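# Move white-capped square bottle from fridge to workbench

## Task

Remove the square bottle that has a white cap from the refrigerator (its left door is held open by a latch) and set it upright on the workbench. Everything else in the refrigerator must stay where it is. The robot must not tip over or be left leaning, or the task counts as failed.

## Robot and tools

ROBOT. A LinearBot: a base that can drive in any direction, with a roughly 1.7 m column. A carriage rides up and down that column (lift_m) and holds two identical six-joint arms, left and right, each ending in a two-finger gripper. The arm bases sit about 0.57 m + lift_m above the floor, and some carriage parts extend about 0.15 m lower. A hand can reach 0.78 m from its shoulder but only about 0.38 m below its arm base. The hand is about 0.16 m long and 0.1 m wide (0.14 m open). The wrist camera juts 0.11 m to one side of the joint 6 axis. Fingertips narrow to about 0.005 m thick and 0.02 m wide. Parked arm: joints 1 to 6 = 0, 0.05, 0.05, 1.45, 0, 0. With both parked, the robot's footprint is about 0.85 m wide by 0.65 m long. Cameras: carriage_camera is fixed, faces forward and tilts about 20 degrees down. left_wrist_camera and right_wrist_camera look out beyond the fingertips. Images are 672x504.

FRAMES. All positions are in metres. The base frame has its origin on the floor below the base centre, with x forward, y left and z up. left_hand and right_hand are points in this frame, midway between the pads. quat_wxyz gives the hand orientation: the hand z axis runs along the fingers and the fingers open along y. An upright hand with joints 1, 5 and 6 at 0 reads (1,0,0,0). base_odometry is the base frame as it was at scene start. It only counts wheel rotation, so slip looks like travel. Heading is in rad, left positive, from -3.142 to 3.142, and can drift a degree or two.

move. One action per call.
- base: an object with exactly one key, an offset from where the base last reported itself. translate_m moves forward when positive (-2 to 2 m). strafe_m moves left when positive (-2 to 2 m). rotate_rad turns counter-clockwise when positive (-6.3 to 6.3 rad).
- joints: one object covering the lift and both arms. Each key is an absolute target, not an offset.
  - lift_m: 0 to 1 m, tolerance ±0.004.
  - left_/right_joint1_rad: -2.617 to 3.054, ±0.02. Yaw about vertical; 0 is forward, positive is left.
  - joint2_rad: 0 to 3.141, ±0.105. Shoulder; 0 is upper arm level pointing back, 1.57 is vertical, 3.14 is level pointing forward.
  - joint3_rad: 0 to 3.141, ±0.06. Elbow; 0 is folded, 3.14 is straight.
  - joint4_rad: -1.57 to 1.57, ±0.04. Wrist pitch; positive lifts the fingertips.
  - joint5_rad: -1.57 to 1.57, ±0.025. Wrist yaw; positive swings the fingertips right, the reverse of joint 1.
  - joint6_rad: -2.094 to 2.094, ±0.02. Roll about the finger axis; positive is clockwise viewed from the forearm.
  - gripper_m: 0 to 0.093 m, ±0.004. Pad gap.
  Arm joints move at up to 1.8 rad/s (joints 1 to 3) and 2.7 rad/s (joints 4 to 6).
- speeds: optional per-action caps. translate_m and strafe_m 0.02 to 0.5 m/s; rotate_rad 0.05 to 1.57 rad/s; lift_m 0.08 to 0.25 m/s. The maximum is the default.
- min_time_s: 0.1 to 8 s, a minimum duration for arm and gripper motions. It gives straighter hand paths.
- cameras: a list of camera names, or "all". Omitted or null means all; [] means none.
No action exceeds 15 s, and a base drive times out at 14 s. A call with no action returns the full state. An unknown key makes a call invalid, and later calls in the same reply still run. An out-of-range value is refused. If a call is refused, or a stop interrupts it, the move, wait and finished_scene calls after it in that reply are skipped.

wait: seconds from 0 to 10, plus cameras. The robot keeps its last command. zoom_image: camera, plus region [x0,y0,x1,y1] in that camera's latest image pixels, at most 504x504. read_manual: licence text only. finished_scene: scene (1 or 2). It cannot be undone, and the bottle must stay upright on the bench afterwards.

RESULTS. The pictures line lists the image order; frames can lag the state slightly. The move line reads done, or else the worst status. base_status and joint_status can read:
- done (for the base, this only means the wheels turned as commanded).
- off_target: the joint came to rest short and may still push.
- contact_stop or time_out: the old target is dropped.
- not_followed: a self-collision check withheld the arm. The gripper still acts. To recover, resend one arm's readings with joint 1 swung away, then the other arm.
- limit_stop_at_motor_heat.
on_its_own reports uncommanded behaviour; in it, "held at" is a target. motor_effort is in percent, with the peak in brackets and sizeable error. If the lift effort falls while lowering, a hand is resting on something. Joint torques list joints 1 to 6 per arm; joints 1 to 3 wrap at ±28 N m. Lines that are unchanged or zero are omitted.

GRIPPING. While squeezing hard, the gripper reads up to 0.005 m narrower than the object. Closed on nothing, it reads 0 to 0.002. Commanding about 0.005 m below the first-touch reading gives full force. To release, command well above the reading.

CAUTIONS. Hand readings are approximate, and the true hand is usually lower. A 1 kg load sags a level arm 7 to 25 cm. The scene keeps running while you deliberate, and the robot holds its last command. Outstretched or loaded arms heat up. MOTOR HOT appears at 75 °C; at 100 °C the arm goes limp for 30 to 60 s and drops what it holds. Park the arms to cool them. Arms have no contact stop and keep pressing. A drive may bend an arm and still report done. To free the robot after a contact, back off about 0.2 m. Do not reverse under a table edge. The robot tips most easily with the carriage high, arms extended or loaded, when pushing or pulling, or when stopping suddenly; only the images reveal a lean. Never let the arms collide or press on each other. Avoid drops, releasing moving objects, slams and hard pushes. The calibration block gives each camera's K, distortion and base-to-camera transform; these carry small errors.

Each tool is called as name(argument=value, ...) on one line, values as JSON.

## Session

move()

move(base={"rotate_rad": 1.2}, cameras=["carriage_camera"])

move(base={"rotate_rad": 1.2}, cameras=["carriage_camera"])

move(base={"rotate_rad": 1.2}, cameras=["carriage_camera"])

move(base={"rotate_rad": 1.2}, cameras=["carriage_camera"])

Scene clock: 0.00 s.
Joint torques (N m): no reading
base_odometry: x=+0.000 y=+0.000 heading=+0.000
base_status: not commanded
joint_positions: lift_m=+0.300 left_joint1_rad=-0.007 left_joint2_rad=+0.050 left_joint3_rad=+0.032 left_joint4_rad=+1.420 left_joint5_rad=+0.044 left_joint6_rad=+0.030 left_gripper_m=+0.09396 right_joint1_rad=+0.008 right_joint2_rad=+0.053 right_joint3_rad=+0.060 right_joint4_rad=+1.485 right_joint5_rad=+0.002 right_joint6_rad=-0.014 right_gripper_m=+0.09396
joint_status: not commanded
motor_effort: lift_m=+24 drive_wheels=-1
left_hand: x=+0.2762 y=+0.2938 z=+1.2770 quat_wxyz=(+0.996, +0.024, +0.083, +0.010) (m; base frame)
right_hand: x=+0.2532 y=-0.3019 z=+1.2865 quat_wxyz=(+0.999, +0.001, +0.040, -0.003) (m; base frame)
pictures: carriage_camera, left_wrist_camera, right_wrist_camera
camera_calibration:
carriage_camera: T_world_to_cam=[[0.0454457, -0.998547, 0.0289474, -0.039313], [-0.353787, -0.0431872, -0.934329, 1.22887], [0.934221, 0.03222, -0.355235, 0.336645], [0, 0, 0, 1]] pos_world=[0.122044, 0.00296896, 1.2689]
left_wrist_camera: T_world_to_cam=[[-0.015181, -0.999148, -0.0383812, 0.34547], [0.682506, 0.0176978, -0.730666, 0.738714], [0.730722, -0.0372876, 0.681656, -0.938003], [0, 0, 0, 1]] pos_world=[0.186488, 0.297126, 1.19241]
right_wrist_camera: T_world_to_cam=[[0.0306207, -0.998955, 0.0339222, -0.351459], [0.748529, 0.000427049, -0.663102, 0.666306], [0.662394, 0.0456964, 0.74776, -0.992872], [0, 0, 0, 1]] pos_world=[0.169685, -0.306006, 1.19618]

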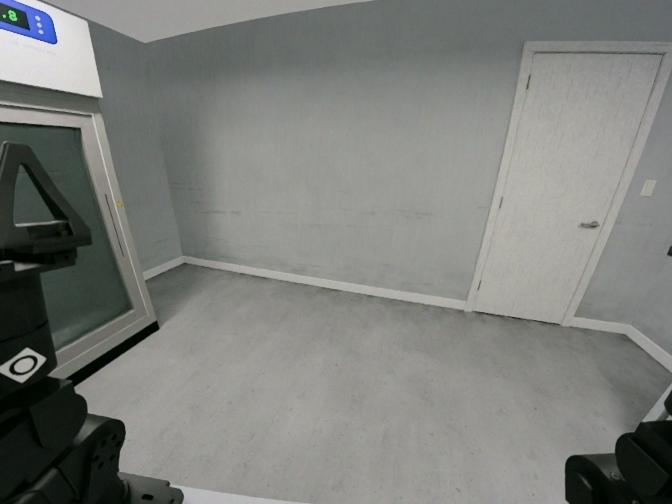

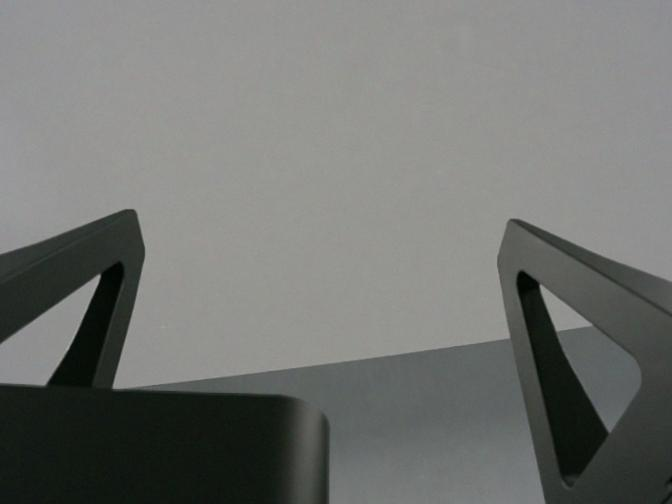

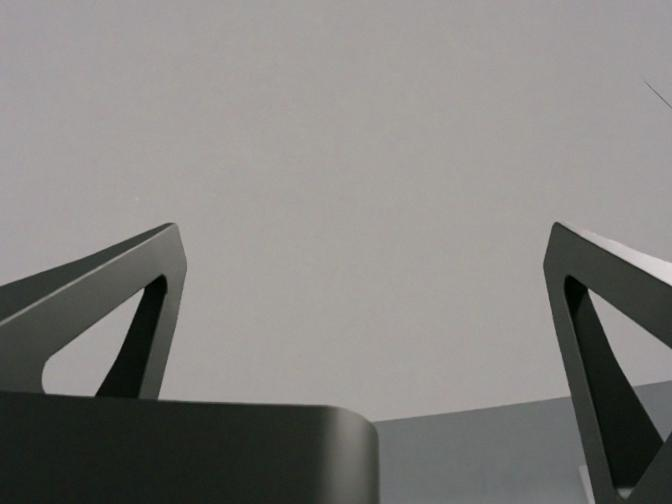

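Scene clock: 2.73 s.
Joint torques (N m): left_arm=[0.35 3.77 4.97 0.03 -0.07 0] | right_arm=[0.06 3.36 6.04 -0.29 -0.02 -0.16]
move: done
base_odometry: x=+0.000 y=+0.000 heading=+1.200
base_status: done
joint_positions: lift_m=+0.300 left_joint1_rad=-0.007 left_joint2_rad=+0.050 left_joint3_rad=+0.032 left_joint4_rad=+1.420 left_joint5_rad=+0.044 left_joint6_rad=+0.030 left_gripper_m=+0.09396 right_joint1_rad=+0.008 right_joint2_rad=+0.053 right_joint3_rad=+0.060 right_joint4_rad=+1.484 right_joint5_rad=+0.002 right_joint6_rad=-0.014 right_gripper_m=+0.09396
motor_effort: lift_m=+24(24) drive_wheels=+2(12)
left_hand: x=+0.2763 y=+0.2938 z=+1.2769 quat_wxyz=(+0.996, +0.024, +0.084, +0.010) (m; base frame)
right_hand: x=+0.2535 y=-0.3019 z=+1.2865 quat_wxyz=(+0.999, +0.001, +0.040, -0.003) (m; base frame)
pictures: carriage_camera
camera_calibration:
carriage_camera: T_world_to_cam=[[0.0454457, -0.998547, 0.0289474, -0.039313], [-0.353787, -0.0431872, -0.934329, 1.22887], [0.934221, 0.03222, -0.355235, 0.336645], [0, 0, 0, 1]]

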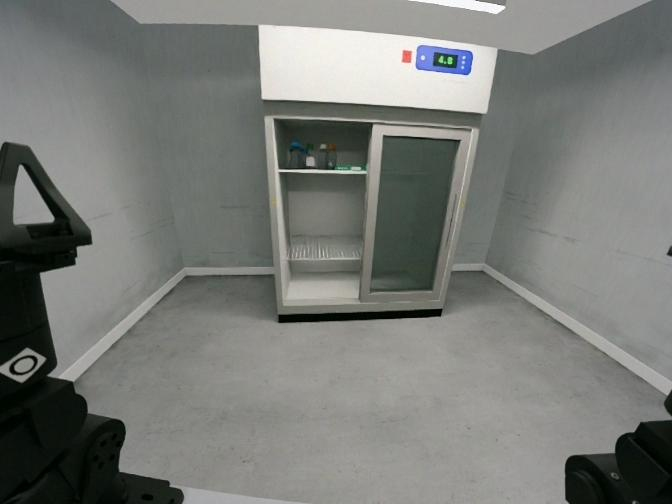

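Scene clock: 5.47 s.
Joint torques (N m): left_arm=[0.34 3.74 4.97 0.03 -0.06 0] | right_arm=[0.05 3.36 6.04 -0.28 -0.02 -0.15]
move: done
base_odometry: x=+0.000 y=+0.000 heading=+2.400
base_status: done
joint_positions: lift_m=+0.300 left_joint1_rad=-0.007 left_joint2_rad=+0.050 left_joint3_rad=+0.032 left_joint4_rad=+1.420 left_joint5_rad=+0.044 left_joint6_rad=+0.030 left_gripper_m=+0.09397 right_joint1_rad=+0.008 right_joint2_rad=+0.053 right_joint3_rad=+0.060 right_joint4_rad=+1.483 right_joint5_rad=+0.002 right_joint6_rad=-0.014 right_gripper_m=+0.09397
motor_effort: lift_m=+24(24) drive_wheels=+5(13)
left_hand: x=+0.2764 y=+0.2938 z=+1.2769 quat_wxyz=(+0.996, +0.024, +0.084, +0.010) (m; base frame)
right_hand: x=+0.2537 y=-0.3019 z=+1.2865 quat_wxyz=(+0.999, +0.001, +0.041, -0.003) (m; base frame)
pictures: carriage_camera
camera_calibration:
carriage_camera: T_world_to_cam=[[0.0454457, -0.998547, 0.0289474, -0.039313], [-0.353787, -0.0431872, -0.934329, 1.22887], [0.934221, 0.03222, -0.355235, 0.336645], [0, 0, 0, 1]]

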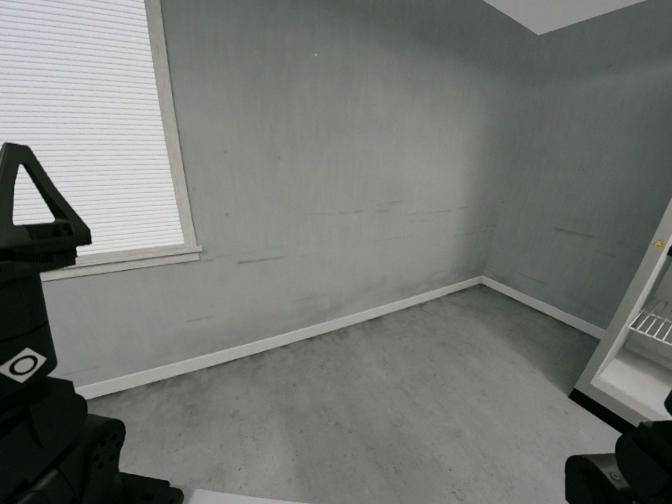

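Scene clock: 8.20 s.
Joint torques (N m): left_arm=[0.36 3.73 4.98 0.02 -0.06 0] | right_arm=[0.06 3.36 6.04 -0.28 -0.02 -0.16]
move: done
base_odometry: x=+0.000 y=+0.000 heading=-2.684
base_status: done
joint_positions: lift_m=+0.300 left_joint1_rad=-0.007 left_joint2_rad=+0.050 left_joint3_rad=+0.032 left_joint4_rad=+1.420 left_joint5_rad=+0.044 left_joint6_rad=+0.030 left_gripper_m=+0.09398 right_joint1_rad=+0.008 right_joint2_rad=+0.053 right_joint3_rad=+0.060 right_joint4_rad=+1.482 right_joint5_rad=+0.002 right_joint6_rad=-0.014 right_gripper_m=+0.09398
motor_effort: lift_m=+24(24) drive_wheels=+4(15)
left_hand: x=+0.2764 y=+0.2938 z=+1.2769 quat_wxyz=(+0.996, +0.024, +0.084, +0.010) (m; base frame)
right_hand: x=+0.2538 y=-0.3019 z=+1.2865 quat_wxyz=(+0.999, +0.001, +0.041, -0.003) (m; base frame)
pictures: carriage_camera
camera_calibration:
carriage_camera: T_world_to_cam=[[0.0454457, -0.998547, 0.0289474, -0.039313], [-0.353787, -0.0431872, -0.934329, 1.22887], [0.934221, 0.03222, -0.355235, 0.336645], [0, 0, 0, 1]]

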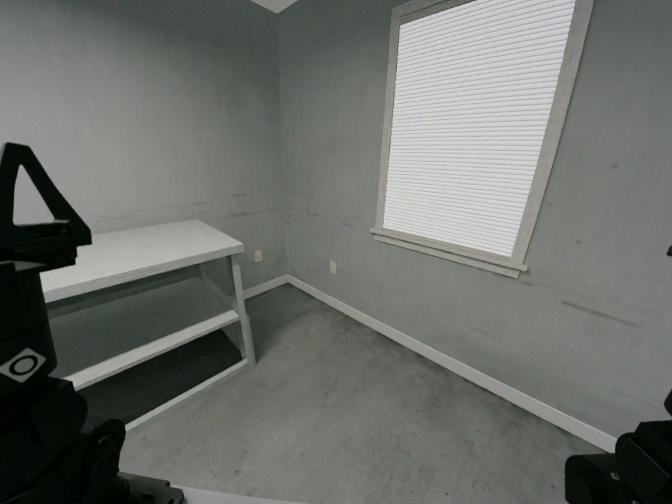

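Scene clock: 10.93 s.
Joint torques (N m): left_arm=[0.34 3.74 5 0.03 -0.06 0] | right_arm=[0.03 3.32 6.05 -0.28 -0.02 -0.16]
move: done
base_odometry: x=+0.000 y=+0.000 heading=-1.484
base_status: done
joint_positions: lift_m=+0.300 left_joint1_rad=-0.007 left_joint2_rad=+0.050 left_joint3_rad=+0.032 left_joint4_rad=+1.420 left_joint5_rad=+0.044 left_joint6_rad=+0.030 left_gripper_m=+0.09398 right_joint1_rad=+0.008 right_joint2_rad=+0.053 right_joint3_rad=+0.060 right_joint4_rad=+1.482 right_joint5_rad=+0.002 right_joint6_rad=-0.014 right_gripper_m=+0.09398
motor_effort: lift_m=+24(24) drive_wheels=+4(13)
left_hand: x=+0.2764 y=+0.2938 z=+1.2769 quat_wxyz=(+0.996, +0.024, +0.084, +0.010) (m; base frame)
right_hand: x=+0.2539 y=-0.3019 z=+1.2865 quat_wxyz=(+0.999, +0.001, +0.041, -0.003) (m; base frame)
pictures: carriage_camera
camera_calibration:
carriage_camera: T_world_to_cam=[[0.0454457, -0.998547, 0.0289474, -0.039313], [-0.353787, -0.0431872, -0.934329, 1.22887], [0.934221, 0.03222, -0.355235, 0.336645], [0, 0, 0, 1]]

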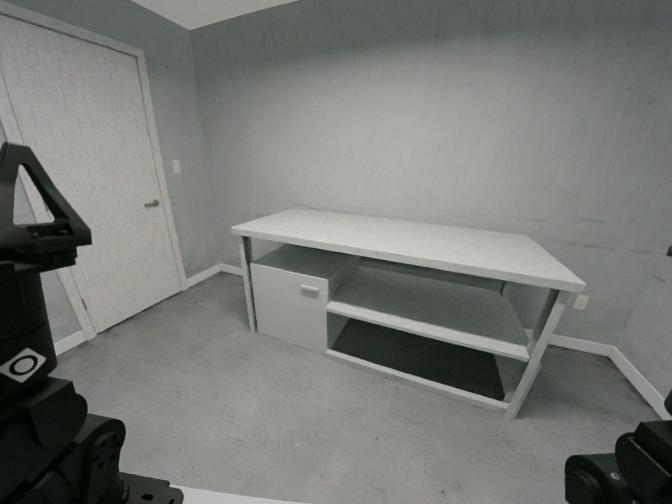

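move(base={"rotate_rad": 2.83}, joints={"lift_m": 0.5}, cameras=[])

move(base={"translate_m": 0.75}, cameras=["carriage_camera"])

zoom_image(camera="carriage_camera", region=[240, 120, 440, 240])

Scene clock: 31.63 s.
Joint torques (N m): left_arm=[0.35 3.73 4.96 0.06 -0.07 -0.01] | right_arm=[0.03 3.36 6.05 -0.27 -0.02 -0.16]
move: done
base_odometry: x=+0.000 y=+0.000 heading=+1.346
base_status: done
joint_positions: lift_m=+0.500 left_joint1_rad=-0.007 left_joint2_rad=+0.050 left_joint3_rad=+0.032 left_joint4_rad=+1.417 left_joint5_rad=+0.044 left_joint6_rad=+0.030 left_gripper_m=+0.09399 right_joint1_rad=+0.008 right_joint2_rad=+0.053 right_joint3_rad=+0.060 right_joint4_rad=+1.481 right_joint5_rad=+0.002 right_joint6_rad=-0.014 right_gripper_m=+0.09400
joint_status: all done
motor_effort: lift_m=+26(31) drive_wheels=+3(15)
left_hand: x=+0.2769 y=+0.2938 z=+1.4767 quat_wxyz=(+0.996, +0.024, +0.085, +0.010) (m; base frame)
right_hand: x=+0.2541 y=-0.3019 z=+1.4863 quat_wxyz=(+0.999, +0.001, +0.041, -0.003) (m; base frame)
pictures: none

Scene clock: 35.37 s.
Joint torques (N m): left_arm=[0.34 3.62 5.03 0.08 -0.06 0] | right_arm=[0.03 3.32 6.04 -0.26 -0.02 -0.16]
move: done
base_odometry: x=+0.167 y=+0.731 heading=+1.346
base_status: done
joint_positions: lift_m=+0.500 left_joint1_rad=-0.007 left_joint2_rad=+0.050 left_joint3_rad=+0.032 left_joint4_rad=+1.416 left_joint5_rad=+0.044 left_joint6_rad=+0.030 left_gripper_m=+0.09399 right_joint1_rad=+0.008 right_joint2_rad=+0.053 right_joint3_rad=+0.060 right_joint4_rad=+1.481 right_joint5_rad=+0.002 right_joint6_rad=-0.014 right_gripper_m=+0.09400
motor_effort: lift_m=+26(26) drive_wheels=-7(19)
left_hand: x=+0.2772 y=+0.2938 z=+1.4766 quat_wxyz=(+0.996, +0.024, +0.085, +0.010) (m; base frame)
right_hand: x=+0.2541 y=-0.3019 z=+1.4863 quat_wxyz=(+0.999, +0.001, +0.041, -0.003) (m; base frame)
pictures: carriage_camera
camera_calibration:
carriage_camera: T_world_to_cam=[[0.0454457, -0.998547, 0.0289474, -0.0450973], [-0.353787, -0.0431872, -0.934329, 1.41557], [0.934221, 0.03222, -0.355235, 0.407629], [0, 0, 0, 1]]

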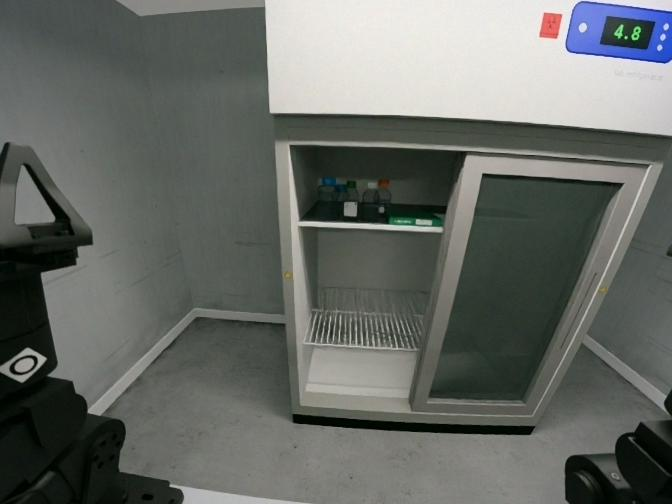

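Scaled by 2.520 from the camera's 672x504 image, which has a finer 960x720 frame.

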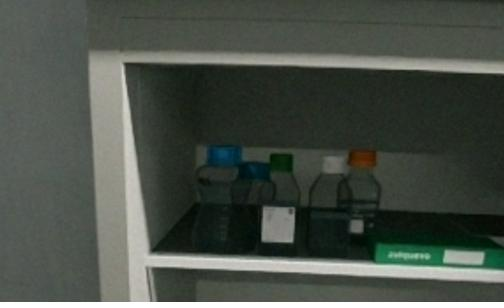

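move(base={"strafe_m": -0.395}, joints={"lift_m": 0.517}, cameras=[])

move(base={"translate_m": 0.31}, speeds={"translate_m": 0.3}, cameras=["carriage_camera"])

move(joints={"left_joint1_rad": 0.0, "left_joint2_rad": 1.593, "left_joint3_rad": 1.176, "left_joint4_rad": 0.417, "left_joint5_rad": 0.0, "left_joint6_rad": 0.0, "left_gripper_m": 0.07}, min_time_s=2.5, cameras=["carriage_camera", "left_wrist_camera"])

Scene clock: 70.43 s.
Joint torques (N m): left_arm=[0.35 3.71 4.94 0.08 -0.06 0] | right_arm=[0.05 3.36 6.06 -0.27 -0.01 -0.16]
move: done
base_odometry: x=+0.552 y=+0.643 heading=+1.347
base_status: done
joint_positions: lift_m=+0.517 left_joint1_rad=-0.007 left_joint2_rad=+0.050 left_joint3_rad=+0.032 left_joint4_rad=+1.416 left_joint5_rad=+0.044 left_joint6_rad=+0.030 left_gripper_m=+0.09399 right_joint1_rad=+0.009 right_joint2_rad=+0.053 right_joint3_rad=+0.060 right_joint4_rad=+1.482 right_joint5_rad=+0.002 right_joint6_rad=-0.014 right_gripper_m=+0.09400
joint_status: all done
motor_effort: lift_m=+25(31) drive_wheels=-2(12)
left_hand: x=+0.2772 y=+0.2938 z=+1.4936 quat_wxyz=(+0.996, +0.024, +0.085, +0.010) (m; base frame)
right_hand: x=+0.2540 y=-0.3019 z=+1.5033 quat_wxyz=(+0.999, +0.001, +0.041, -0.003) (m; base frame)
pictures: none

Scene clock: 72.93 s.
Joint torques (N m): left_arm=[0.32 3.69 4.92 0.09 -0.07 0] | right_arm=[0.02 3.34 6.05 -0.26 -0.02 -0.15]
move: done
base_odometry: x=+0.621 y=+0.946 heading=+1.346
base_status: done
joint_positions: lift_m=+0.517 left_joint1_rad=-0.007 left_joint2_rad=+0.050 left_joint3_rad=+0.032 left_joint4_rad=+1.416 left_joint5_rad=+0.044 left_joint6_rad=+0.030 left_gripper_m=+0.09399 right_joint1_rad=+0.009 right_joint2_rad=+0.053 right_joint3_rad=+0.060 right_joint4_rad=+1.481 right_joint5_rad=+0.002 right_joint6_rad=-0.014 right_gripper_m=+0.09400
motor_effort: lift_m=+25(25) drive_wheels=-4(11)
left_hand: x=+0.2773 y=+0.2938 z=+1.4936 quat_wxyz=(+0.996, +0.024, +0.086, +0.010) (m; base frame)
right_hand: x=+0.2541 y=-0.3019 z=+1.5033 quat_wxyz=(+0.999, +0.001, +0.041, -0.003) (m; base frame)
pictures: carriage_camera
camera_calibration:
carriage_camera: T_world_to_cam=[[0.0454457, -0.998547, 0.0289474, -0.0455908], [-0.353787, -0.0431872, -0.934329, 1.4315], [0.934221, 0.03222, -0.355235, 0.413685], [0, 0, 0, 1]]

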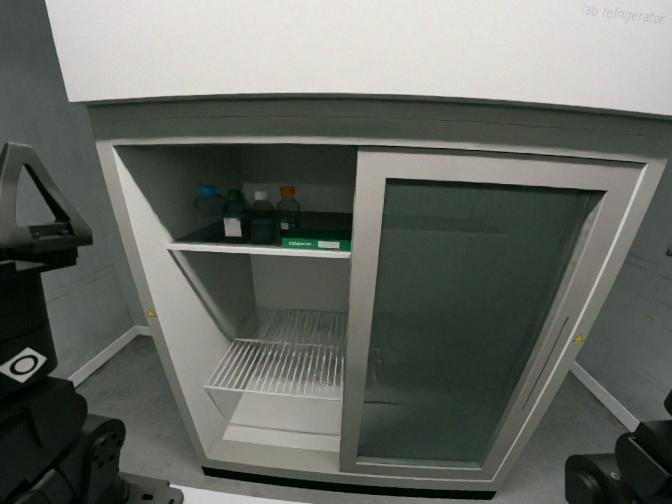

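Scene clock: 75.73 s.
Joint torques (N m): left_arm=[0.7 -7.64 8.85 2.16 -0.13 -0.12] | right_arm=[0.02 3.33 6.05 -0.26 -0.03 -0.16]
move: done
base_odometry: x=+0.621 y=+0.946 heading=+1.346
joint_positions: lift_m=+0.517 left_joint1_rad=-0.005 left_joint2_rad=+1.584 left_joint3_rad=+1.144 left_joint4_rad=+0.428 left_joint5_rad=+0.009 left_joint6_rad=+0.012 left_gripper_m=+0.07014 right_joint1_rad=+0.009 right_joint2_rad=+0.053 right_joint3_rad=+0.060 right_joint4_rad=+1.481 right_joint5_rad=+0.002 right_joint6_rad=-0.014 right_gripper_m=+0.09400
joint_status: all done
motor_effort: lift_m=+25(25) drive_wheels=+4(9)
left_hand: x=+0.7495 y=+0.2978 z=+1.3936 quat_wxyz=(+0.703, +0.009, +0.711, -0.001) (m; base frame)
right_hand: x=+0.2541 y=-0.3019 z=+1.5033 quat_wxyz=(+0.999, +0.001, +0.041, -0.003) (m; base frame)
pictures: carriage_camera, left_wrist_camera
camera_calibration:
carriage_camera: T_world_to_cam=[[0.0454457, -0.998547, 0.0289474, -0.0455908], [-0.353787, -0.0431872, -0.934329, 1.4315], [0.934221, 0.03222, -0.355235, 0.413685], [0, 0, 0, 1]]
left_wrist_camera: T_world_to_cam=[[-0.00842362, -0.999753, 0.0205822, 0.274062], [-0.616754, -0.0110072, -0.787079, 1.56178], [0.787111, -0.0193242, -0.616509, 0.398236], [0, 0, 0, 1]]

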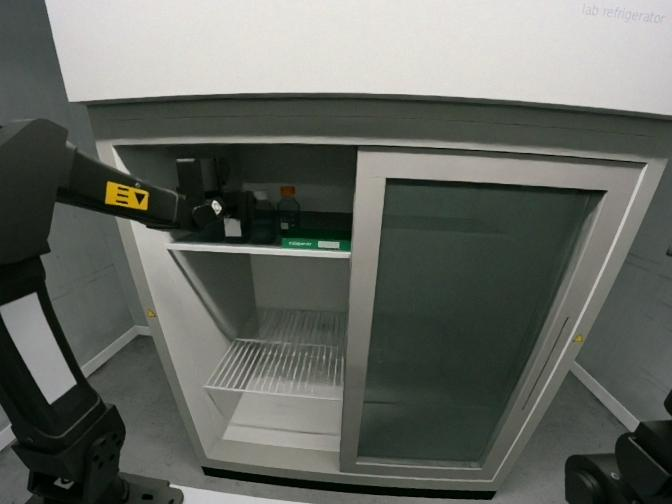

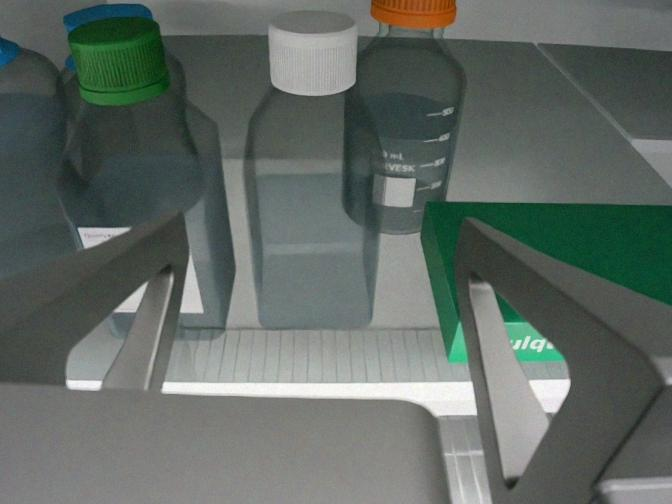

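move(base={"translate_m": 0.133}, speeds={"translate_m": 0.08}, cameras=["carriage_camera", "left_wrist_camera"])

Scene clock: 115.07 s.
Joint torques (N m): left_arm=[0.7 -7.82 8.81 2.2 -0.12 -0.11] | right_arm=[0.01 3.34 6.06 -0.29 -0.02 -0.16]
move: done
base_odometry: x=+0.651 y=+1.075 heading=+1.346
base_status: done
joint_positions: lift_m=+0.517 left_joint1_rad=-0.005 left_joint2_rad=+1.586 left_joint3_rad=+1.144 left_joint4_rad=+0.422 left_joint5_rad=+0.009 left_joint6_rad=+0.011 left_gripper_m=+0.07014 right_joint1_rad=+0.009 right_joint2_rad=+0.053 right_joint3_rad=+0.060 right_joint4_rad=+1.483 right_joint5_rad=+0.002 right_joint6_rad=-0.014 right_gripper_m=+0.09400
motor_effort: lift_m=+25(25) drive_wheels=+1(14)
left_hand: x=+0.7498 y=+0.2979 z=+1.3913 quat_wxyz=(+0.700, +0.009, +0.714, -0.001) (m; base frame)
right_hand: x=+0.2536 y=-0.3019 z=+1.5034 quat_wxyz=(+0.999, +0.001, +0.040, -0.003) (m; base frame)
pictures: carriage_camera, left_wrist_camera
camera_calibration:
carriage_camera: T_world_to_cam=[[0.0454457, -0.998547, 0.0289474, -0.0455908], [-0.353787, -0.0431872, -0.934329, 1.4315], [0.934221, 0.03222, -0.355235, 0.413685], [0, 0, 0, 1]]
left_wrist_camera: T_world_to_cam=[[-0.00749615, -0.999752, 0.0209774, 0.272995], [-0.622736, -0.0117463, -0.782344, 1.5583], [0.782396, -0.018928, -0.622494, 0.408356], [0, 0, 0, 1]]

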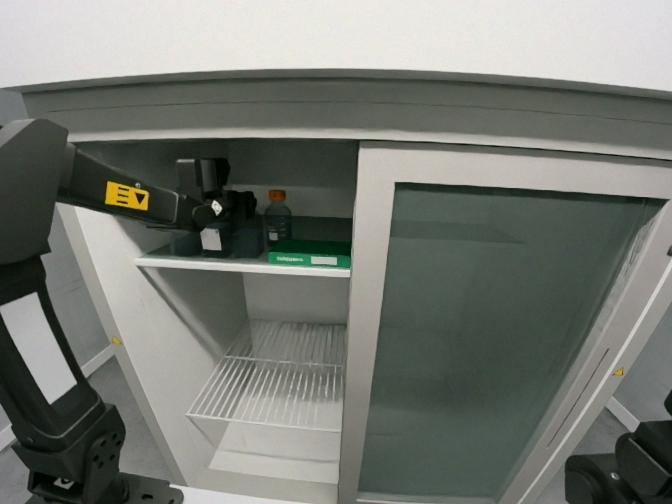

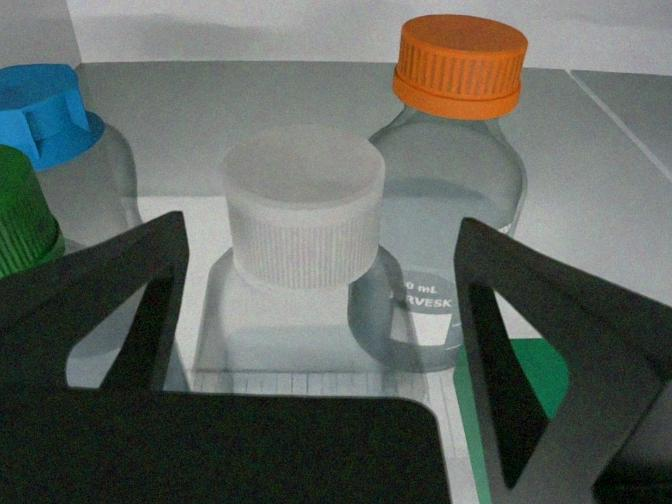

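move(base={"strafe_m": 0.006}, speeds={"strafe_m": 0.05}, cameras=[])

move(base={"translate_m": 0.019}, speeds={"translate_m": 0.05}, cameras=["left_wrist_camera"])

Scene clock: 133.27 s.
Joint torques (N m): left_arm=[0.34 -7.79 8.81 2.23 -0.1 -0.11] | right_arm=[0.1 3.33 6.05 -0.29 -0.02 -0.15]
move: done
base_odometry: x=+0.645 y=+1.077 heading=+1.345
base_status: done
joint_positions: lift_m=+0.517 left_joint1_rad=+0.000 left_joint2_rad=+1.586 left_joint3_rad=+1.144 left_joint4_rad=+0.422 left_joint5_rad=+0.006 left_joint6_rad=+0.011 left_gripper_m=+0.07014 right_joint1_rad=+0.008 right_joint2_rad=+0.053 right_joint3_rad=+0.060 right_joint4_rad=+1.483 right_joint5_rad=+0.002 right_joint6_rad=-0.014 right_gripper_m=+0.09400
motor_effort: lift_m=+25(25) drive_wheels=+4(8)
left_hand: x=+0.7498 y=+0.3007 z=+1.3913 quat_wxyz=(+0.700, +0.006, +0.714, +0.002) (m; base frame)
right_hand: x=+0.2536 y=-0.3019 z=+1.5034 quat_wxyz=(+0.999, +0.001, +0.040, -0.003) (m; base frame)
pictures: none

Scene clock: 134.13 s.
Joint torques (N m): left_arm=[0.32 -7.91 8.8 2.23 -0.1 -0.11] | right_arm=[0.1 3.36 6 -0.29 -0.02 -0.16]
move: done
base_odometry: x=+0.649 y=+1.095 heading=+1.346
base_status: done
joint_positions: lift_m=+0.517 left_joint1_rad=+0.000 left_joint2_rad=+1.587 left_joint3_rad=+1.144 left_joint4_rad=+0.421 left_joint5_rad=+0.006 left_joint6_rad=+0.011 left_gripper_m=+0.07014 right_joint1_rad=+0.008 right_joint2_rad=+0.053 right_joint3_rad=+0.060 right_joint4_rad=+1.484 right_joint5_rad=+0.002 right_joint6_rad=-0.014 right_gripper_m=+0.09400
motor_effort: lift_m=+25(25) drive_wheels=-3(11)
left_hand: x=+0.7501 y=+0.3007 z=+1.3906 quat_wxyz=(+0.699, +0.006, +0.715, +0.002) (m; base frame)
right_hand: x=+0.2535 y=-0.3019 z=+1.5034 quat_wxyz=(+0.999, +0.001, +0.040, -0.003) (m; base frame)
pictures: left_wrist_camera
camera_calibration:
left_wrist_camera: T_world_to_cam=[[-0.000218381, -0.999781, 0.0209245, 0.270459], [-0.623828, -0.0162176, -0.781393, 1.55882], [0.781562, -0.0132239, -0.623688, 0.40837], [0, 0, 0, 1]]

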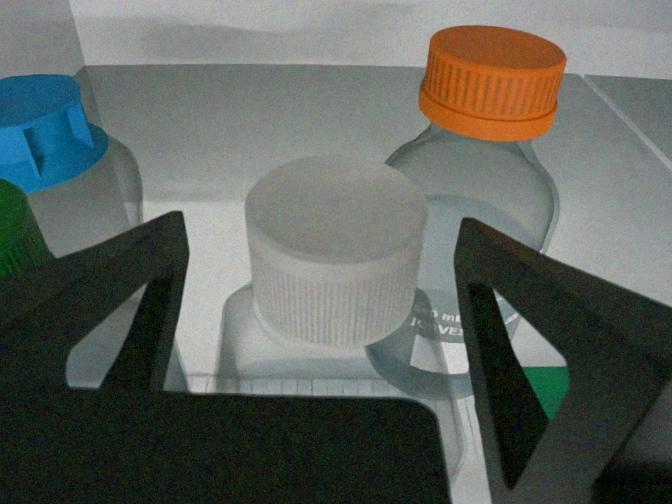

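move(joints={"left_gripper_m": 0.034}, min_time_s=2.5, cameras=[])

move(joints={"lift_m": 0.525, "left_joint4_rad": 0.64}, speeds={"lift_m": 0.08}, min_time_s=2, cameras=["carriage_camera", "left_wrist_camera"])

zoom_image(camera="carriage_camera", region=[130, 130, 360, 290])

Scene clock: 150.83 s.
Joint torques (N m): left_arm=[0.36 -7.92 8.87 2.23 -0.14 -0.1] | right_arm=[0.08 3.34 6.05 -0.29 -0.02 -0.16]
move: off_target
base_odometry: x=+0.649 y=+1.095 heading=+1.346
joint_positions: lift_m=+0.517 left_joint1_rad=+0.000 left_joint2_rad=+1.587 left_joint3_rad=+1.144 left_joint4_rad=+0.421 left_joint5_rad=+0.010 left_joint6_rad=+0.010 left_gripper_m=+0.04112 right_joint1_rad=+0.008 right_joint2_rad=+0.053 right_joint3_rad=+0.060 right_joint4_rad=+1.484 right_joint5_rad=+0.002 right_joint6_rad=-0.014 right_gripper_m=+0.09400
joint_status: left_gripper_m off_target (ended at +0.04114, target +0.03400)
motor_effort: lift_m=+25(25) drive_wheels=-3(8)
left_hand: x=+0.7501 y=+0.2999 z=+1.3906 quat_wxyz=(+0.699, +0.007, +0.715, +0.000) (m; base frame)
right_hand: x=+0.2535 y=-0.3019 z=+1.5034 quat_wxyz=(+0.999, +0.001, +0.040, -0.003) (m; base frame)
pictures: none

Scene clock: 153.13 s.
Joint torques (N m): left_arm=[0.4 -9.91 8.79 3.55 -0.13 -0.11] | right_arm=[0.09 3.34 6.05 -0.29 -0.02 -0.16]
move: off_target
base_odometry: x=+0.649 y=+1.095 heading=+1.346
joint_positions: lift_m=+0.525 left_joint1_rad=+0.000 left_joint2_rad=+1.609 left_joint3_rad=+1.144 left_joint4_rad=+0.525 left_joint5_rad=+0.009 left_joint6_rad=+0.010 left_gripper_m=+0.04112 right_joint1_rad=+0.008 right_joint2_rad=+0.053 right_joint3_rad=+0.060 right_joint4_rad=+1.484 right_joint5_rad=+0.002 right_joint6_rad=-0.014 right_gripper_m=+0.09400
joint_status: left_joint4_rad off_target (ended at +0.525, target +0.640); the others done
motor_effort: lift_m=+26(31) drive_wheels=+1(6)
left_hand: x=+0.7543 y=+0.3000 z=+1.4131 quat_wxyz=(+0.728, +0.007, +0.685, +0.000) (m; base frame)
right_hand: x=+0.2535 y=-0.3019 z=+1.5113 quat_wxyz=(+0.999, +0.001, +0.040, -0.003) (m; base frame)
pictures: carriage_camera, left_wrist_camera
camera_calibration:
carriage_camera: T_world_to_cam=[[0.0454457, -0.998547, 0.0289474, -0.0458192], [-0.353787, -0.0431872, -0.934329, 1.43887], [0.934221, 0.03222, -0.355235, 0.416487], [0, 0, 0, 1]]
left_wrist_camera: T_world_to_cam=[[-0.00544216, -0.999739, 0.0221722, 0.271432], [-0.558097, -0.0153615, -0.829634, 1.59728], [0.829758, -0.0168892, -0.557868, 0.290822], [0, 0, 0, 1]]

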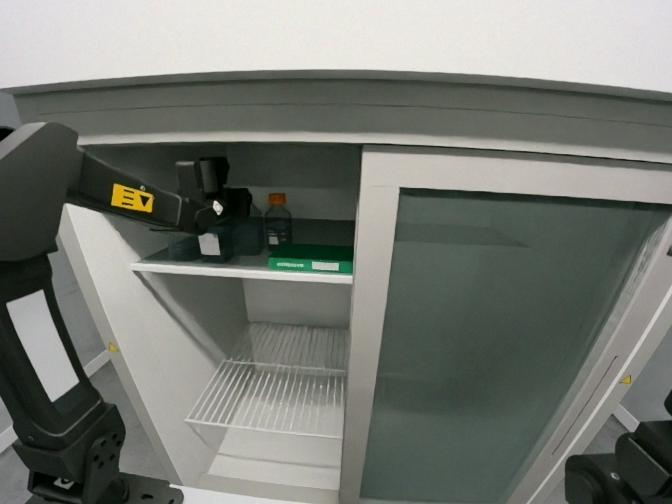

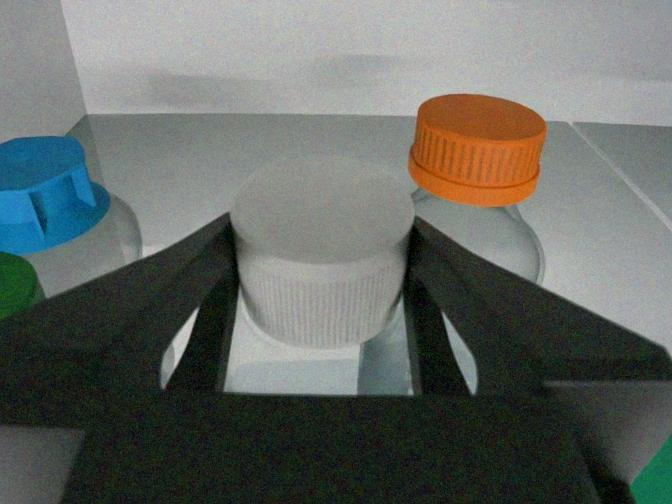

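Scaled by 2.191 from the camera's 672x504 image, which has a finer 960x720 frame.

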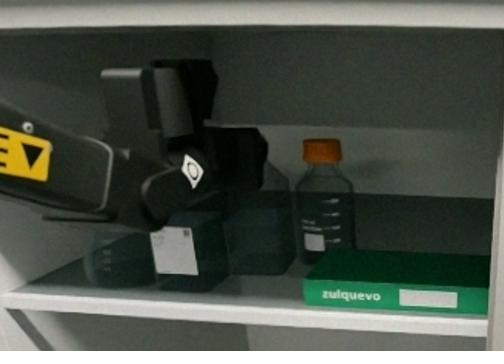

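move(base={"translate_m": -0.15}, speeds={"translate_m": 0.07}, cameras=["carriage_camera"])

move(base={"translate_m": -0.85}, speeds={"translate_m": 0.25}, cameras=["carriage_camera", "left_wrist_camera"])

move(base={"rotate_rad": 3.137}, speeds={"rotate_rad": 0.5}, cameras=["carriage_camera", "left_wrist_camera"])

Scene clock: 195.60 s.
Joint torques (N m): left_arm=[0.36 -10.25 8.75 3.52 -0.11 -0.1] | right_arm=[0.06 3.34 6.09 -0.29 -0.02 -0.15]
move: done
base_odometry: x=+0.616 y=+0.949 heading=+1.346
base_status: done
joint_positions: lift_m=+0.525 left_joint1_rad=+0.000 left_joint2_rad=+1.611 left_joint3_rad=+1.144 left_joint4_rad=+0.529 left_joint5_rad=+0.007 left_joint6_rad=+0.010 left_gripper_m=+0.04112 right_joint1_rad=+0.008 right_joint2_rad=+0.053 right_joint3_rad=+0.060 right_joint4_rad=+1.483 right_joint5_rad=+0.002 right_joint6_rad=-0.014 right_gripper_m=+0.09400
motor_effort: lift_m=+26(26) drive_wheels=+0(11)
left_hand: x=+0.7547 y=+0.3003 z=+1.4129 quat_wxyz=(+0.729, +0.006, +0.685, +0.001) (m; base frame)
right_hand: x=+0.2536 y=-0.3019 z=+1.5112 quat_wxyz=(+0.999, +0.001, +0.040, -0.003) (m; base frame)
pictures: carriage_camera
camera_calibration:
carriage_camera: T_world_to_cam=[[0.0454457, -0.998547, 0.0289474, -0.0458192], [-0.353787, -0.0431872, -0.934329, 1.43887], [0.934221, 0.03222, -0.355235, 0.416487], [0, 0, 0, 1]]

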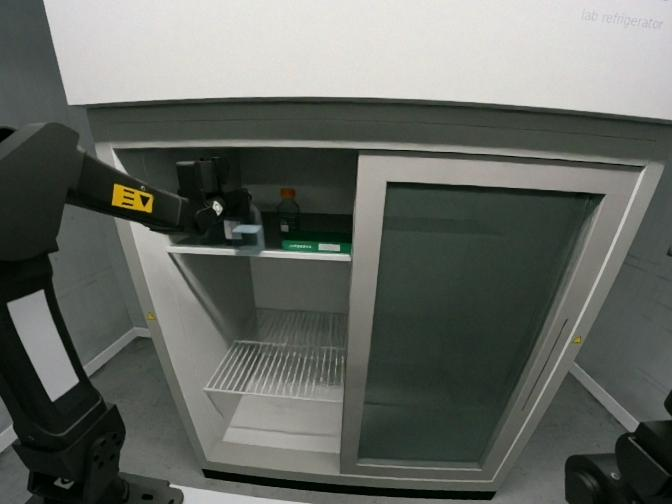

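Scene clock: 200.37 s.
Joint torques (N m): left_arm=[0.34 -10.1 8.84 3.53 -0.11 -0.11] | right_arm=[0.09 3.4 6.05 -0.29 -0.02 -0.15]
move: done
base_odometry: x=+0.426 y=+0.120 heading=+1.346
base_status: done
joint_positions: lift_m=+0.525 left_joint1_rad=+0.000 left_joint2_rad=+1.612 left_joint3_rad=+1.144 left_joint4_rad=+0.531 left_joint5_rad=+0.007 left_joint6_rad=+0.010 left_gripper_m=+0.04112 right_joint1_rad=+0.008 right_joint2_rad=+0.053 right_joint3_rad=+0.060 right_joint4_rad=+1.484 right_joint5_rad=+0.002 right_joint6_rad=-0.014 right_gripper_m=+0.09400
motor_effort: lift_m=+26(26) drive_wheels=+0(12)
left_hand: x=+0.7548 y=+0.3003 z=+1.4131 quat_wxyz=(+0.729, +0.006, +0.684, +0.001) (m; base frame)
right_hand: x=+0.2535 y=-0.3019 z=+1.5113 quat_wxyz=(+0.999, +0.001, +0.040, -0.003) (m; base frame)
pictures: carriage_camera, left_wrist_camera
camera_calibration:
carriage_camera: T_world_to_cam=[[0.0454457, -0.998547, 0.0289474, -0.0458192], [-0.353787, -0.0431872, -0.934329, 1.43887], [0.934221, 0.03222, -0.355235, 0.416487], [0, 0, 0, 1]]
left_wrist_camera: T_world_to_cam=[[-0.00361521, -0.999745, 0.0222756, 0.270238], [-0.555215, -0.0165201, -0.831543, 1.59853], [0.831699, -0.015374, -0.555014, 0.284424], [0, 0, 0, 1]]

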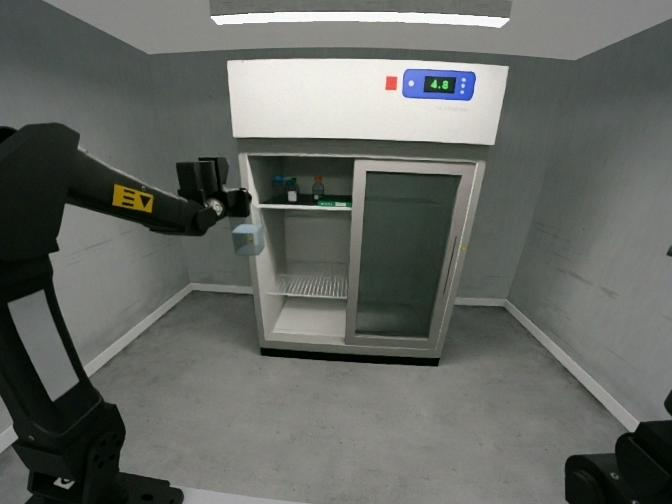

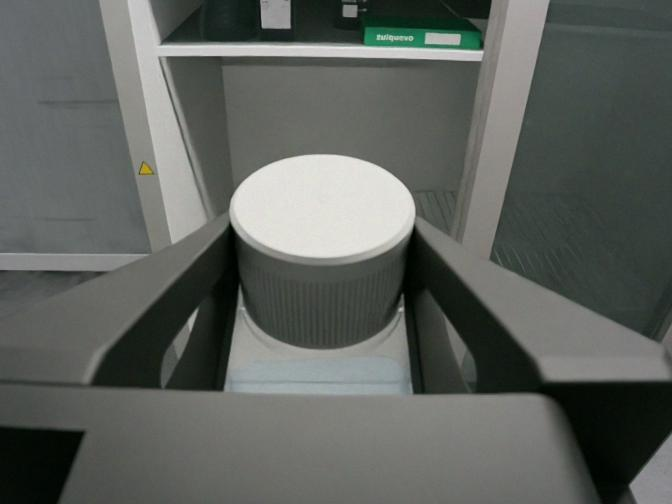

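Scene clock: 207.57 s.
Joint torques (N m): left_arm=[0.05 -10.19 8.79 3.5 -0.02 -0.08] | right_arm=[0.09 3.36 6.05 -0.29 -0.02 -0.16]
move: done
base_odometry: x=+0.426 y=+0.120 heading=-1.801
base_status: done
joint_positions: lift_m=+0.525 left_joint1_rad=+0.003 left_joint2_rad=+1.612 left_joint3_rad=+1.144 left_joint4_rad=+0.531 left_joint5_rad=-0.001 left_joint6_rad=+0.008 left_gripper_m=+0.04112 right_joint1_rad=+0.008 right_joint2_rad=+0.053 right_joint3_rad=+0.060 right_joint4_rad=+1.484 right_joint5_rad=+0.002 right_joint6_rad=-0.014 right_gripper_m=+0.09400
motor_effort: lift_m=+26(26) drive_wheels=+5(12)
left_hand: x=+0.7548 y=+0.3036 z=+1.4131 quat_wxyz=(+0.729, +0.001, +0.684, +0.005) (m; base frame)
right_hand: x=+0.2535 y=-0.3019 z=+1.5113 quat_wxyz=(+0.999, +0.001, +0.040, -0.003) (m; base frame)
pictures: carriage_camera, left_wrist_camera
camera_calibration:
carriage_camera: T_world_to_cam=[[0.0454457, -0.998547, 0.0289474, -0.0458192], [-0.353787, -0.0431872, -0.934329, 1.43887], [0.934221, 0.03222, -0.355235, 0.416487], [0, 0, 0, 1]]
left_wrist_camera: T_world_to_cam=[[0.00811766, -0.99968, 0.0239505, 0.262229], [-0.554975, -0.0244279, -0.831508, 1.60075], [0.831827, -0.00654201, -0.554996, 0.28167], [0, 0, 0, 1]]

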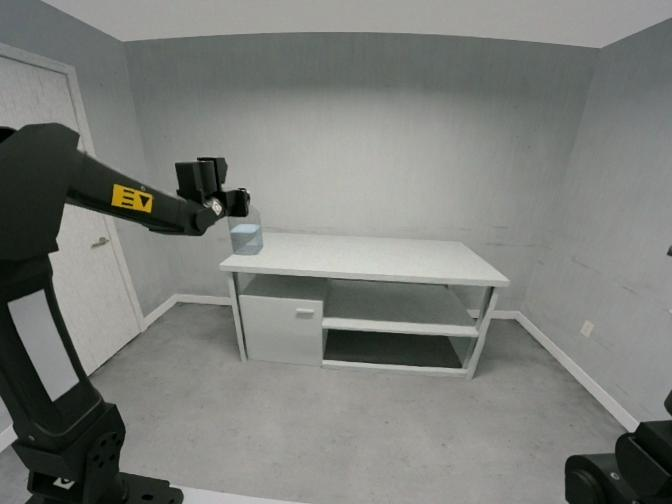

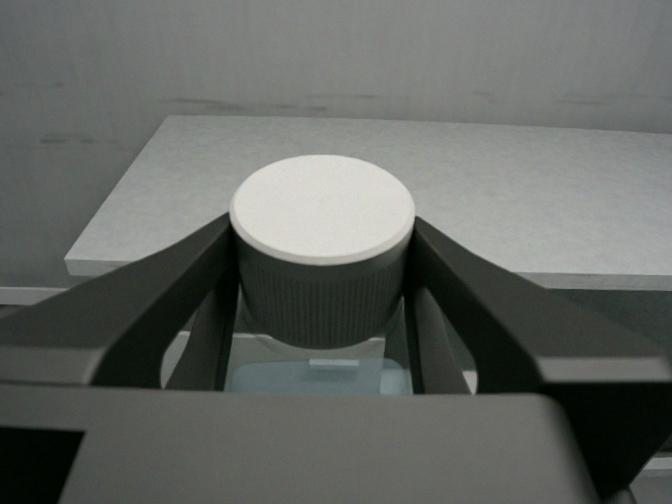

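move(base={"translate_m": 0.95}, joints={"lift_m": 0.22, "left_joint4_rad": 0.56}, speeds={"translate_m": 0.3, "lift_m": 0.15}, min_time_s=2, cameras=["carriage_camera"])

move(joints={"lift_m": 0.178}, speeds={"lift_m": 0.08}, cameras=["carriage_camera", "left_wrist_camera"])

zoom_image(camera="carriage_camera", region=[160, 130, 340, 340])

Scene clock: 234.53 s.
Joint torques (N m): left_arm=[0.05 -10.95 8.79 3.5 -0.02 -0.09] | right_arm=[0.08 3.37 6.04 -0.3 -0.02 -0.16]
move: off_target
base_odometry: x=+0.211 y=-0.805 heading=-1.800
base_status: done
joint_positions: lift_m=+0.220 left_joint1_rad=+0.003 left_joint2_rad=+1.619 left_joint3_rad=+1.144 left_joint4_rad=+0.454 left_joint5_rad=-0.001 left_joint6_rad=+0.008 left_gripper_m=+0.04112 right_joint1_rad=+0.008 right_joint2_rad=+0.053 right_joint3_rad=+0.060 right_joint4_rad=+1.484 right_joint5_rad=+0.002 right_joint6_rad=-0.014 right_gripper_m=+0.09400
joint_status: left_joint4_rad off_target (ended at +0.454, target +0.560); the others done
motor_effort: lift_m=+22(23) drive_wheels=-3(19)
left_hand: x=+0.7567 y=+0.3036 z=+1.0864 quat_wxyz=(+0.700, +0.001, +0.714, +0.005) (m; base frame)
right_hand: x=+0.2533 y=-0.3019 z=+1.2068 quat_wxyz=(+0.999, +0.001, +0.040, -0.003) (m; base frame)
pictures: carriage_camera
camera_calibration:
carriage_camera: T_world_to_cam=[[0.0454457, -0.998547, 0.0289474, -0.0370055], [-0.353787, -0.0431872, -0.934329, 1.15439], [0.934221, 0.03222, -0.355235, 0.308327], [0, 0, 0, 1]]

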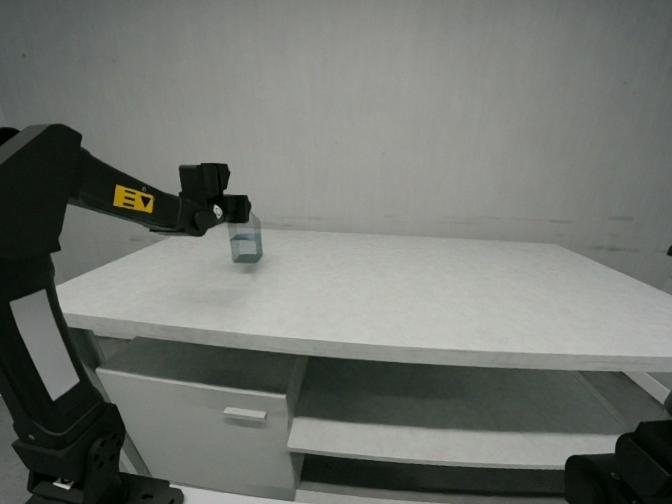

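Scene clock: 235.43 s.
Joint torques (N m): left_arm=[0.03 -10.99 8.8 3.48 -0.03 -0.09] | right_arm=[0.09 3.33 6.04 -0.31 -0.02 -0.16]
move: done
base_odometry: x=+0.211 y=-0.805 heading=-1.800
joint_positions: lift_m=+0.178 left_joint1_rad=+0.003 left_joint2_rad=+1.620 left_joint3_rad=+1.144 left_joint4_rad=+0.457 left_joint5_rad=-0.001 left_joint6_rad=+0.008 left_gripper_m=+0.04111 right_joint1_rad=+0.008 right_joint2_rad=+0.053 right_joint3_rad=+0.060 right_joint4_rad=+1.484 right_joint5_rad=+0.002 right_joint6_rad=-0.014 right_gripper_m=+0.09400
joint_status: all done
motor_effort: lift_m=+22(23) drive_wheels=-6(8)
left_hand: x=+0.7570 y=+0.3036 z=+1.0442 quat_wxyz=(+0.700, +0.001, +0.714, +0.005) (m; base frame)
right_hand: x=+0.2533 y=-0.3019 z=+1.1648 quat_wxyz=(+0.999, +0.001, +0.040, -0.003) (m; base frame)
pictures: carriage_camera, left_wrist_camera
camera_calibration:
carriage_camera: T_world_to_cam=[[0.0454457, -0.998547, 0.0289474, -0.0357902], [-0.353787, -0.0431872, -0.934329, 1.11517], [0.934221, 0.03222, -0.355235, 0.293414], [0, 0, 0, 1]]
left_wrist_camera: T_world_to_cam=[[0.0100808, -0.999674, 0.0234538, 0.270085], [-0.621828, -0.0246354, -0.782766, 1.29495], [0.783089, -0.0066933, -0.621874, 0.181861], [0, 0, 0, 1]]

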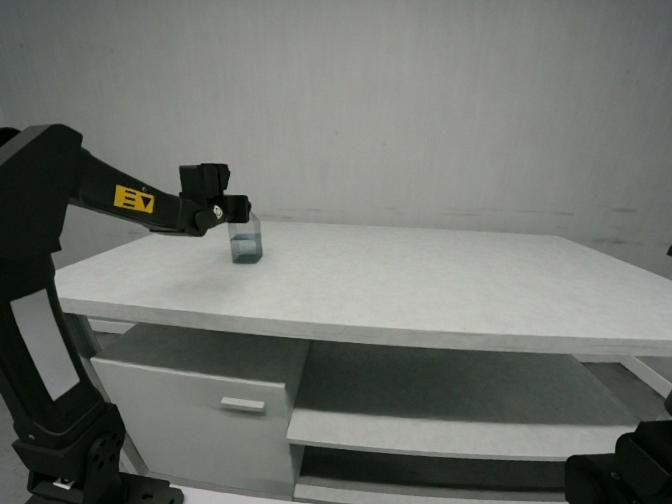

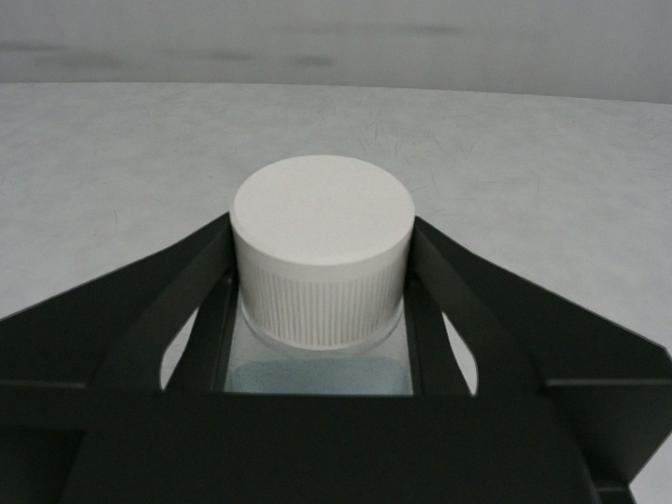

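Scaled by 2.400 from the camera's 672x504 image, which has a finer 960x720 frame.

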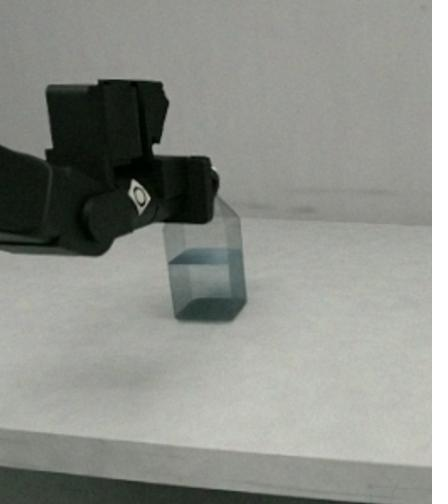

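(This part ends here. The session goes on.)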